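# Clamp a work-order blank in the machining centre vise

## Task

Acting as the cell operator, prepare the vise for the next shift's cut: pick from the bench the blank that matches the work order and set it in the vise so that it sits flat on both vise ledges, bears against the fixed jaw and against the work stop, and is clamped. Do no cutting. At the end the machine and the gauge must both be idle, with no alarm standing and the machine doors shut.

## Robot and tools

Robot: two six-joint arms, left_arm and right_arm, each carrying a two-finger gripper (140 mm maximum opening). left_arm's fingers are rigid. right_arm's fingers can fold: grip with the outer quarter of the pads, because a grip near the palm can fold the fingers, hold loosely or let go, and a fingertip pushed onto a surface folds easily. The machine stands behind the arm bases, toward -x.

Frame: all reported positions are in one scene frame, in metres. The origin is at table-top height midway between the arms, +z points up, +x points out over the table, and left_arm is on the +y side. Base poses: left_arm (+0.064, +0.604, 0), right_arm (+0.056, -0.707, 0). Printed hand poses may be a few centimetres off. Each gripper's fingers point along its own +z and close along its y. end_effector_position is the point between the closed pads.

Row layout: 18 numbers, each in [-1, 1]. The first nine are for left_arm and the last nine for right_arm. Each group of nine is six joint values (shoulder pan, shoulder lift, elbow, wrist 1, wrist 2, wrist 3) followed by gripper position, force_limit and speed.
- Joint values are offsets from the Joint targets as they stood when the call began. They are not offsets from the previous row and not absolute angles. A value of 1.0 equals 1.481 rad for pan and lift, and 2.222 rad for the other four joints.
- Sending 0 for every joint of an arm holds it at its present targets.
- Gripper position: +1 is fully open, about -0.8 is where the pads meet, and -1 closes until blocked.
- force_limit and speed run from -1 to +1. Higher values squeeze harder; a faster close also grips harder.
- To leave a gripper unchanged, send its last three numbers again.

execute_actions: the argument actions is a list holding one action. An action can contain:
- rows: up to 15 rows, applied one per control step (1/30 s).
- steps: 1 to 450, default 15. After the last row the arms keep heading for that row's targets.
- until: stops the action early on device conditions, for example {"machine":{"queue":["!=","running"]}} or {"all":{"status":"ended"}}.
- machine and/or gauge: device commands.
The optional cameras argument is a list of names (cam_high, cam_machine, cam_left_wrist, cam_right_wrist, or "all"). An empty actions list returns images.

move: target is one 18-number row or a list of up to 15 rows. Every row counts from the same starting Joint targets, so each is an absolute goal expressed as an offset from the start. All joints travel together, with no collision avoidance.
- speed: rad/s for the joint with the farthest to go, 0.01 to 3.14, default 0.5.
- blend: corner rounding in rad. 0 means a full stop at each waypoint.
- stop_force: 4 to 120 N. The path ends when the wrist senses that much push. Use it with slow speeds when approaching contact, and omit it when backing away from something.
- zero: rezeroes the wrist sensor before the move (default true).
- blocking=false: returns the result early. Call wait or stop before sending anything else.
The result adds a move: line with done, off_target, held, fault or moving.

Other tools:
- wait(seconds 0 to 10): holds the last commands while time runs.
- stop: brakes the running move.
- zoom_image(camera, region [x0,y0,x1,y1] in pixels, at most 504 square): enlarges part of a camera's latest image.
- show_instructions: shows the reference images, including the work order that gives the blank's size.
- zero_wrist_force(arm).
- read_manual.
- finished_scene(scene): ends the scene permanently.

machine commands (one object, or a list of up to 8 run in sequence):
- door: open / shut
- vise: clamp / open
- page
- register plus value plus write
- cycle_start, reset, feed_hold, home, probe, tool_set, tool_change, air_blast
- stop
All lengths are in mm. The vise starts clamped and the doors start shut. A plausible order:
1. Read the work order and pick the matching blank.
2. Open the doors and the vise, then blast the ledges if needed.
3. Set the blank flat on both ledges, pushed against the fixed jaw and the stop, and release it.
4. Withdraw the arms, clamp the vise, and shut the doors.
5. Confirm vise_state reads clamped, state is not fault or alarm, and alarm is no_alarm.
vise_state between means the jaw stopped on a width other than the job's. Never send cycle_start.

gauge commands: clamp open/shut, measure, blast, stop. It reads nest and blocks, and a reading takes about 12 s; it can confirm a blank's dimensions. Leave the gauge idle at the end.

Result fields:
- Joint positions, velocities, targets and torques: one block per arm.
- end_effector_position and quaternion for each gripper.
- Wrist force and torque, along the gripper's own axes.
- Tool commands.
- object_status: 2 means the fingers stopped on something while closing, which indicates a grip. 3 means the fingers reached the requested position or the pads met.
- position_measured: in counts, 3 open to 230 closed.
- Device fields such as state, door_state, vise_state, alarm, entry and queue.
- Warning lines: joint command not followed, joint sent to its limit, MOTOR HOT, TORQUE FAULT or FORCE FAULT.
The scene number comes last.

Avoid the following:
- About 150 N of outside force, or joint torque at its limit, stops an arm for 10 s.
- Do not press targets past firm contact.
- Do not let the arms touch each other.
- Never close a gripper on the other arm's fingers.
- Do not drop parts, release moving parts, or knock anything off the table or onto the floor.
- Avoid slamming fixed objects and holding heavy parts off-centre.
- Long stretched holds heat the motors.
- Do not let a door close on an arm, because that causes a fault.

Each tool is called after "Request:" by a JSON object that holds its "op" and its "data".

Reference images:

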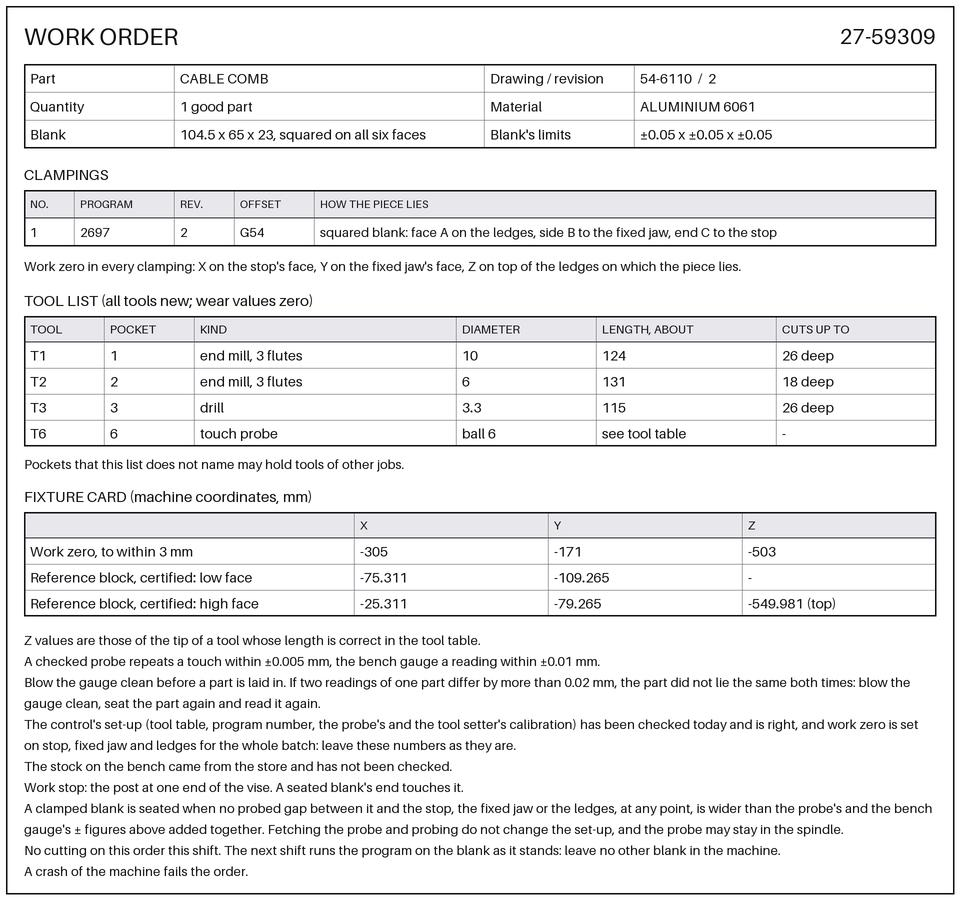

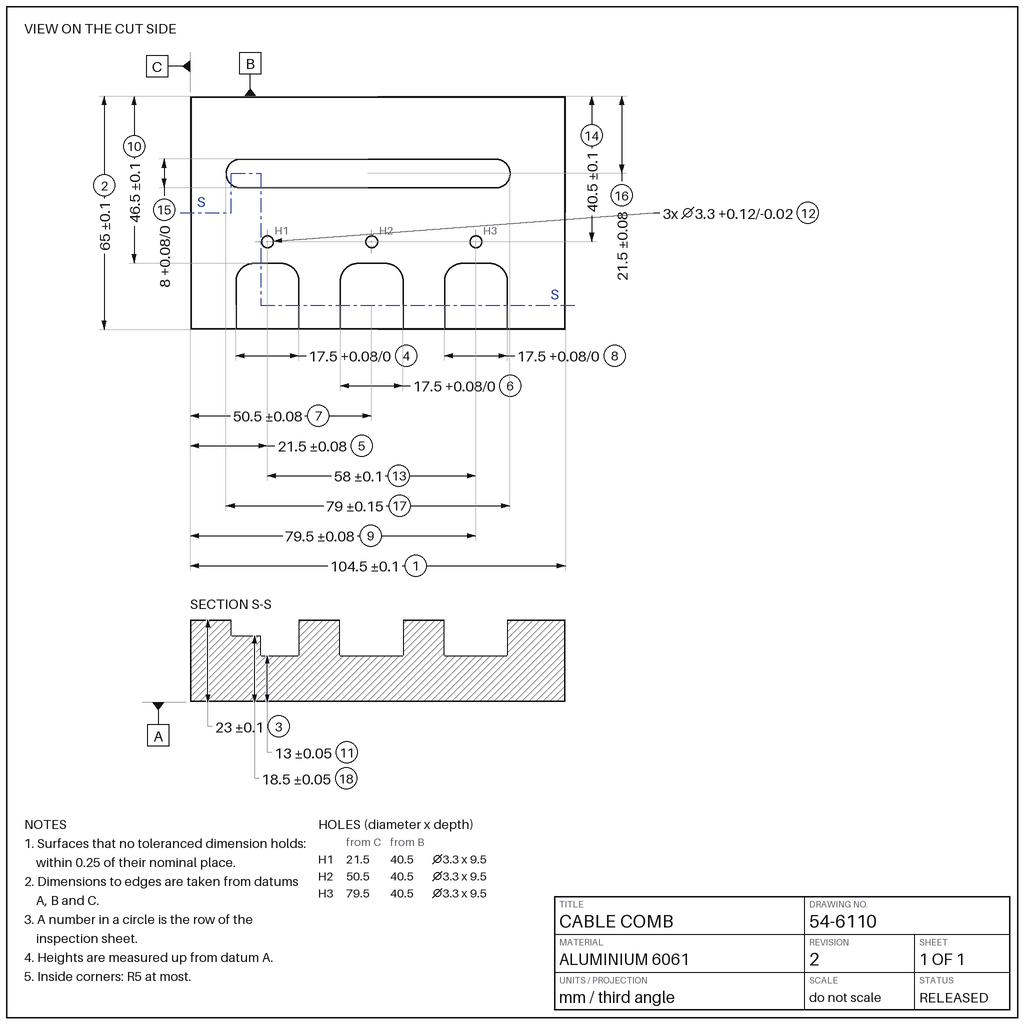

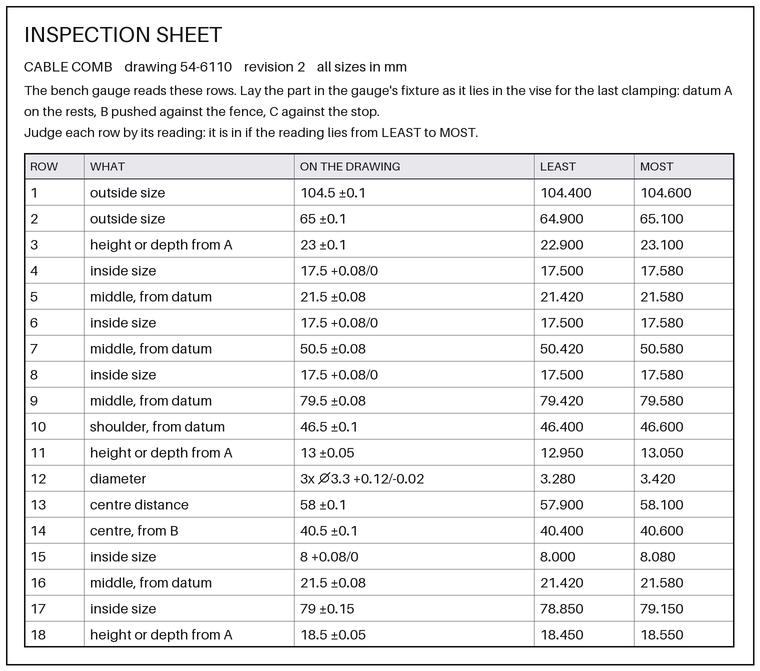

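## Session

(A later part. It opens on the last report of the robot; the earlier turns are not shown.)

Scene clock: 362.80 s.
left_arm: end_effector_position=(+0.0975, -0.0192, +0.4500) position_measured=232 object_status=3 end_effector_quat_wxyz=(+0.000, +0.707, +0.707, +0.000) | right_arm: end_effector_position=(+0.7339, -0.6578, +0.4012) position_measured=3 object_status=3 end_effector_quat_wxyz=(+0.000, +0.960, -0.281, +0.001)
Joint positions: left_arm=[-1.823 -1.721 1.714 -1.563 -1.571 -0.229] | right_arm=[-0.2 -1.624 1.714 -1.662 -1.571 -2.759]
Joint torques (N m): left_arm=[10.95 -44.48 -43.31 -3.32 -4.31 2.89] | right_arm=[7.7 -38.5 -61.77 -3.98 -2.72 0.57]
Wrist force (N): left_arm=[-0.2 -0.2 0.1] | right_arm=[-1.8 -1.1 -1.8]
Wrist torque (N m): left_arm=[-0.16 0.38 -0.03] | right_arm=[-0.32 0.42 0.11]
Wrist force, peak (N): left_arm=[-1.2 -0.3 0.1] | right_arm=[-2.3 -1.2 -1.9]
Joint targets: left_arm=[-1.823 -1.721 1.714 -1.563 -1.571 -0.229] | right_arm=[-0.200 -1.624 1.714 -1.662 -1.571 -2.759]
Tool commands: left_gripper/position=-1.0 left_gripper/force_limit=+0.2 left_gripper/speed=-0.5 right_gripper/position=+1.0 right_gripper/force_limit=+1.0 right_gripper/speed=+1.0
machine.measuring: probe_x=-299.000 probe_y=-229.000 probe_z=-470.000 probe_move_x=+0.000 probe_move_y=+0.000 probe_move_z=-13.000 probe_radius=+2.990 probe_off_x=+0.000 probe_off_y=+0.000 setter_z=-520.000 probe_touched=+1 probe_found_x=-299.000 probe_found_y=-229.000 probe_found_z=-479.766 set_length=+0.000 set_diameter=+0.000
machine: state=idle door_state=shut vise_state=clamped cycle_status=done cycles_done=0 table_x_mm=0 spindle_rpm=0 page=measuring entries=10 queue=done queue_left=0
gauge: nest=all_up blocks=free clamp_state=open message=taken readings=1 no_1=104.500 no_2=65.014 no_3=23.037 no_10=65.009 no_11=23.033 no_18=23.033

Request:
{"op": "execute_actions", "data": {"actions": [{"machine":[{"register":"probe_x","value":-208,"write":true,"probe":true}],"steps":450,"until":{"machine":{"queue":["!=","running"]}}}]}}

Request:
{"op": "execute_actions", "data": {"actions": [{"machine":[{"register":"probe_y","value":-177,"write":true,"probe":true}],"steps":450,"until":{"machine":{"queue":["!=","running"]}}}]}}

Request:
{"op": "execute_actions", "data": {"actions": [{"machine":[{"register":"probe_x","value":-299,"write":true,"probe":true}],"steps":450,"until":{"machine":{"queue":["!=","running"]}}}]}}

Request:
{"op": "execute_actions", "data": {"actions": [{"machine":[{"register":"probe_x","value":-192,"write":true},{"register":"probe_y","value":-200,"write":true},{"register":"probe_z","value":-486,"write":true},{"register":"probe_move_z","value":0,"write":true},{"register":"probe_move_x","value":-13,"write":true,"probe":true}],"steps":450,"until":{"machine":{"queue":["!=","running"]}}}]}}

Request:
{"op": "execute_actions", "data": {"actions": [{"machine":[{"register":"probe_x","value":-295,"write":true},{"register":"probe_y","value":-160,"write":true},{"register":"probe_z","value":-484,"write":true},{"register":"probe_move_x","value":0,"write":true},{"register":"probe_move_y","value":-13,"write":true,"probe":true}],"steps":450,"until":{"machine":{"queue":["!=","running"]}}}]}}

Request:
{"op": "execute_actions", "data": {"actions": [{"machine":[{"register":"probe_x","value":-212,"write":true,"probe":true}],"steps":450,"until":{"machine":{"queue":["!=","running"]}}}]}}

Scene clock: 378.77 s.
left_arm: end_effector_position=(+0.0975, -0.0192, +0.4500) position_measured=232 object_status=3 end_effector_quat_wxyz=(+0.000, +0.707, +0.707, +0.000) | right_arm: end_effector_position=(+0.7339, -0.6578, +0.4012) position_measured=3 object_status=3 end_effector_quat_wxyz=(+0.000, +0.960, -0.281, +0.001)
Joint positions: left_arm=[-1.823 -1.721 1.714 -1.563 -1.571 -0.229] | right_arm=[-0.2 -1.624 1.714 -1.662 -1.571 -2.759]
Joint torques (N m): left_arm=[10.64 -44.33 -44.39 -3.28 -4.48 2.88] | right_arm=[7.96 -37.22 -61.68 -3.99 -2.85 0.21]
Wrist force (N): left_arm=[-0.6 -0.2 0.2] | right_arm=[-2.1 -0.9 -1.6]
Wrist torque (N m): left_arm=[-0.16 0.46 -0.04] | right_arm=[-0.26 0.50 0.12]
Wrist force, peak (N): left_arm=[-1.0 -1.0 -0.1] | right_arm=[-2.3 -1.2 -1.8]
Joint targets: left_arm=[-1.823 -1.721 1.714 -1.563 -1.571 -0.229] | right_arm=[-0.200 -1.624 1.714 -1.662 -1.571 -2.759]
Tool commands: left_gripper/position=-1.0 left_gripper/force_limit=+0.2 left_gripper/speed=-0.5 right_gripper/position=+1.0 right_gripper/force_limit=+1.0 right_gripper/speed=+1.0
machine.measuring: probe_x=-208.000 probe_y=-229.000 probe_z=-470.000 probe_move_x=+0.000 probe_move_y=+0.000 probe_move_z=-13.000 probe_radius=+2.990 probe_off_x=+0.000 probe_off_y=+0.000 setter_z=-520.000 probe_touched=+1 probe_found_x=-208.000 probe_found_y=-229.000 probe_found_z=-479.766 set_length=+0.000 set_diameter=+0.000
machine: state=idle door_state=shut vise_state=clamped cycle_status=done cycles_done=0 table_x_mm=0 spindle_rpm=0 page=measuring entries=12 queue=done queue_left=0
gauge: nest=all_up blocks=free clamp_state=open message=taken readings=1 no_1=104.500 no_2=65.014 no_3=23.037 no_10=65.009 no_11=23.033 no_18=23.033

Scene clock: 385.80 s.
left_arm: end_effector_position=(+0.0975, -0.0192, +0.4500) position_measured=232 object_status=3 end_effector_quat_wxyz=(+0.000, +0.707, +0.707, +0.000) | right_arm: end_effector_position=(+0.7339, -0.6578, +0.4012) position_measured=3 object_status=3 end_effector_quat_wxyz=(+0.000, +0.960, -0.281, +0.001)
Joint positions: left_arm=[-1.823 -1.721 1.714 -1.563 -1.571 -0.229] | right_arm=[-0.2 -1.624 1.714 -1.662 -1.571 -2.759]
Joint torques (N m): left_arm=[9.42 -43.95 -43.77 -3.25 -4.53 2.81] | right_arm=[7.45 -39.75 -61.99 -4.06 -2.71 0.7]
Wrist force (N): left_arm=[-0.8 -0.3 0.3] | right_arm=[-2.2 -0.9 -1.8]
Wrist torque (N m): left_arm=[-0.18 0.50 -0.04] | right_arm=[-0.27 0.52 0.12]
Wrist force, peak (N): left_arm=[-1.2 -0.4 -0.1] | right_arm=[-2.4 -1.1 -1.9]
Joint targets: left_arm=[-1.823 -1.721 1.714 -1.563 -1.571 -0.229] | right_arm=[-0.200 -1.624 1.714 -1.662 -1.571 -2.759]
Tool commands: left_gripper/position=-1.0 left_gripper/force_limit=+0.2 left_gripper/speed=-0.5 right_gripper/position=+1.0 right_gripper/force_limit=+1.0 right_gripper/speed=+1.0
machine.measuring: probe_x=-208.000 probe_y=-177.000 probe_z=-470.000 probe_move_x=+0.000 probe_move_y=+0.000 probe_move_z=-13.000 probe_radius=+2.990 probe_off_x=+0.000 probe_off_y=+0.000 setter_z=-520.000 probe_touched=+1 probe_found_x=-208.000 probe_found_y=-177.000 probe_found_z=-479.764 set_length=+0.000 set_diameter=+0.000
machine: state=idle door_state=shut vise_state=clamped cycle_status=done cycles_done=0 table_x_mm=0 spindle_rpm=0 page=measuring entries=14 queue=done queue_left=0
gauge: nest=all_up blocks=free clamp_state=open message=taken readings=1 no_1=104.500 no_2=65.014 no_3=23.037 no_10=65.009 no_11=23.033 no_18=23.033

Scene clock: 393.03 s.
left_arm: end_effector_position=(+0.0975, -0.0192, +0.4500) position_measured=232 object_status=3 end_effector_quat_wxyz=(+0.000, +0.707, +0.707, +0.000) | right_arm: end_effector_position=(+0.7339, -0.6578, +0.4012) position_measured=3 object_status=3 end_effector_quat_wxyz=(+0.000, +0.960, -0.281, +0.001)
Joint positions: left_arm=[-1.823 -1.721 1.714 -1.563 -1.571 -0.229] | right_arm=[-0.2 -1.624 1.714 -1.662 -1.571 -2.759]
Joint torques (N m): left_arm=[10.6 -43.7 -44.66 -3.39 -4.51 2.76] | right_arm=[8.13 -37.97 -61.5 -4 -2.41 0.6]
Wrist force (N): left_arm=[-0.8 -0.4 0.4] | right_arm=[-2.1 -0.7 -1.4]
Wrist torque (N m): left_arm=[-0.20 0.49 -0.03] | right_arm=[-0.23 0.48 0.12]
Wrist force, peak (N): left_arm=[-0.8 -0.8 0.6] | right_arm=[-2.2 -1.2 -2.0]
Joint targets: left_arm=[-1.823 -1.721 1.714 -1.563 -1.571 -0.229] | right_arm=[-0.200 -1.624 1.714 -1.662 -1.571 -2.759]
Tool commands: left_gripper/position=-1.0 left_gripper/force_limit=+0.2 left_gripper/speed=-0.5 right_gripper/position=+1.0 right_gripper/force_limit=+1.0 right_gripper/speed=+1.0
machine.measuring: probe_x=-299.000 probe_y=-177.000 probe_z=-470.000 probe_move_x=+0.000 probe_move_y=+0.000 probe_move_z=-13.000 probe_radius=+2.990 probe_off_x=+0.000 probe_off_y=+0.000 setter_z=-520.000 probe_touched=+1 probe_found_x=-299.000 probe_found_y=-177.000 probe_found_z=-479.764 set_length=+0.000 set_diameter=+0.000
machine: state=idle door_state=shut vise_state=clamped cycle_status=done cycles_done=0 table_x_mm=0 spindle_rpm=0 page=measuring entries=16 queue=done queue_left=0
gauge: nest=all_up blocks=free clamp_state=open message=taken readings=1 no_1=104.500 no_2=65.014 no_3=23.037 no_10=65.009 no_11=23.033 no_18=23.033

Scene clock: 400.77 s.
left_arm: end_effector_position=(+0.0975, -0.0192, +0.4500) position_measured=232 object_status=3 end_effector_quat_wxyz=(+0.000, +0.707, +0.707, +0.000) | right_arm: end_effector_position=(+0.7339, -0.6578, +0.4012) position_measured=3 object_status=3 end_effector_quat_wxyz=(+0.000, +0.960, -0.281, +0.001)
Joint positions: left_arm=[-1.823 -1.721 1.714 -1.563 -1.571 -0.229] | right_arm=[-0.2 -1.624 1.714 -1.662 -1.571 -2.759]
Joint torques (N m): left_arm=[9.71 -43.66 -44.87 -3.58 -4.61 2.58] | right_arm=[7.51 -38.7 -61.1 -3.86 -2.53 0.69]
Wrist force (N): left_arm=[-0.3 -0.5 0.2] | right_arm=[-1.9 -1.2 -1.9]
Wrist torque (N m): left_arm=[-0.23 0.38 -0.04] | right_arm=[-0.33 0.44 0.12]
Wrist force, peak (N): left_arm=[-1.0 -0.6 0.2] | right_arm=[-2.4 -1.0 -1.9]
Joint targets: left_arm=[-1.823 -1.721 1.714 -1.563 -1.571 -0.229] | right_arm=[-0.200 -1.624 1.714 -1.662 -1.571 -2.759]
Tool commands: left_gripper/position=-1.0 left_gripper/force_limit=+0.2 left_gripper/speed=-0.5 right_gripper/position=+1.0 right_gripper/force_limit=+1.0 right_gripper/speed=+1.0
machine.measuring: probe_x=-192.000 probe_y=-200.000 probe_z=-486.000 probe_move_x=-13.000 probe_move_y=+0.000 probe_move_z=+0.000 probe_radius=+2.990 probe_off_x=+0.000 probe_off_y=+0.000 setter_z=-520.000 probe_touched=+1 probe_found_x=-201.754 probe_found_y=-200.000 probe_found_z=-486.000 set_length=+0.000 set_diameter=+0.000
machine: state=idle door_state=shut vise_state=clamped cycle_status=done cycles_done=0 table_x_mm=0 spindle_rpm=0 page=measuring entries=22 queue=done queue_left=0
gauge: nest=all_up blocks=free clamp_state=open message=taken readings=1 no_1=104.500 no_2=65.014 no_3=23.037 no_10=65.009 no_11=23.033 no_18=23.033

Scene clock: 408.60 s.
left_arm: end_effector_position=(+0.0975, -0.0192, +0.4500) position_measured=232 object_status=3 end_effector_quat_wxyz=(+0.000, +0.707, +0.707, +0.000) | right_arm: end_effector_position=(+0.7339, -0.6578, +0.4012) position_measured=3 object_status=3 end_effector_quat_wxyz=(+0.000, +0.960, -0.281, +0.001)
Joint positions: left_arm=[-1.823 -1.721 1.714 -1.563 -1.571 -0.229] | right_arm=[-0.2 -1.624 1.714 -1.662 -1.571 -2.759]
Joint torques (N m): left_arm=[9.92 -42.8 -45.22 -3.41 -4.53 2.77] | right_arm=[10.98 -37.38 -62.01 -3.89 -2.67 0.91]
Wrist force (N): left_arm=[-0.8 -0.2 0.1] | right_arm=[-2.1 -0.9 -1.8]
Wrist torque (N m): left_arm=[-0.16 0.50 -0.03] | right_arm=[-0.27 0.49 0.11]
Wrist force, peak (N): left_arm=[-1.0 -0.6 0.1] | right_arm=[-2.4 -1.2 -1.7]
Joint targets: left_arm=[-1.823 -1.721 1.714 -1.563 -1.571 -0.229] | right_arm=[-0.200 -1.624 1.714 -1.662 -1.571 -2.759]
Tool commands: left_gripper/position=-1.0 left_gripper/force_limit=+0.2 left_gripper/speed=-0.5 right_gripper/position=+1.0 right_gripper/force_limit=+1.0 right_gripper/speed=+1.0
machine.measuring: probe_x=-295.000 probe_y=-160.000 probe_z=-484.000 probe_move_x=+0.000 probe_move_y=-13.000 probe_move_z=+0.000 probe_radius=+2.990 probe_off_x=+0.000 probe_off_y=+0.000 setter_z=-520.000 probe_touched=+1 probe_found_x=-295.000 probe_found_y=-170.494 probe_found_z=-484.000 set_length=+0.000 set_diameter=+0.000
machine: state=idle door_state=shut vise_state=clamped cycle_status=done cycles_done=0 table_x_mm=0 spindle_rpm=0 page=measuring entries=28 queue=done queue_left=0
gauge: nest=all_up blocks=free clamp_state=open message=taken readings=1 no_1=104.500 no_2=65.014 no_3=23.037 no_10=65.009 no_11=23.033 no_18=23.033

Scene clock: 415.43 s.
left_arm: end_effector_position=(+0.0975, -0.0192, +0.4500) position_measured=232 object_status=3 end_effector_quat_wxyz=(+0.000, +0.707, +0.707, +0.000) | right_arm: end_effector_position=(+0.7339, -0.6578, +0.4012) position_measured=3 object_status=3 end_effector_quat_wxyz=(+0.000, +0.960, -0.281, +0.001)
Joint positions: left_arm=[-1.823 -1.721 1.714 -1.563 -1.571 -0.229] | right_arm=[-0.2 -1.624 1.714 -1.662 -1.571 -2.759]
Joint torques (N m): left_arm=[9.11 -42.3 -45.21 -3.66 -4.26 2.69] | right_arm=[9.67 -37.2 -61.41 -3.83 -2.97 0.83]
Wrist force (N): left_arm=[-0.7 0.1 0.1] | right_arm=[-2.0 -1.1 -1.8]
Wrist torque (N m): left_arm=[-0.09 0.48 -0.04] | right_arm=[-0.32 0.47 0.12]
Wrist force, peak (N): left_arm=[-1.1 -0.6 0.1] | right_arm=[-2.3 -1.2 -1.7]
Joint targets: left_arm=[-1.823 -1.721 1.714 -1.563 -1.571 -0.229] | right_arm=[-0.200 -1.624 1.714 -1.662 -1.571 -2.759]
Tool commands: left_gripper/position=-1.0 left_gripper/force_limit=+0.2 left_gripper/speed=-0.5 right_gripper/position=+1.0 right_gripper/force_limit=+1.0 right_gripper/speed=+1.0
machine.measuring: probe_x=-212.000 probe_y=-160.000 probe_z=-484.000 probe_move_x=+0.000 probe_move_y=-13.000 probe_move_z=+0.000 probe_radius=+2.990 probe_off_x=+0.000 probe_off_y=+0.000 setter_z=-520.000 probe_touched=+1 probe_found_x=-212.000 probe_found_y=-170.492 probe_found_z=-484.000 set_length=+0.000 set_diameter=+0.000
machine: state=idle door_state=shut vise_state=clamped cycle_status=done cycles_done=0 table_x_mm=0 spindle_rpm=0 page=measuring entries=30 queue=done queue_left=0
gauge: nest=all_up blocks=free clamp_state=open message=taken readings=1 no_1=104.500 no_2=65.014 no_3=23.037 no_10=65.009 no_11=23.033 no_18=23.033

Request:
{"op": "finished_scene", "data": {"scene": 2}}

The scene is finished: the task was done.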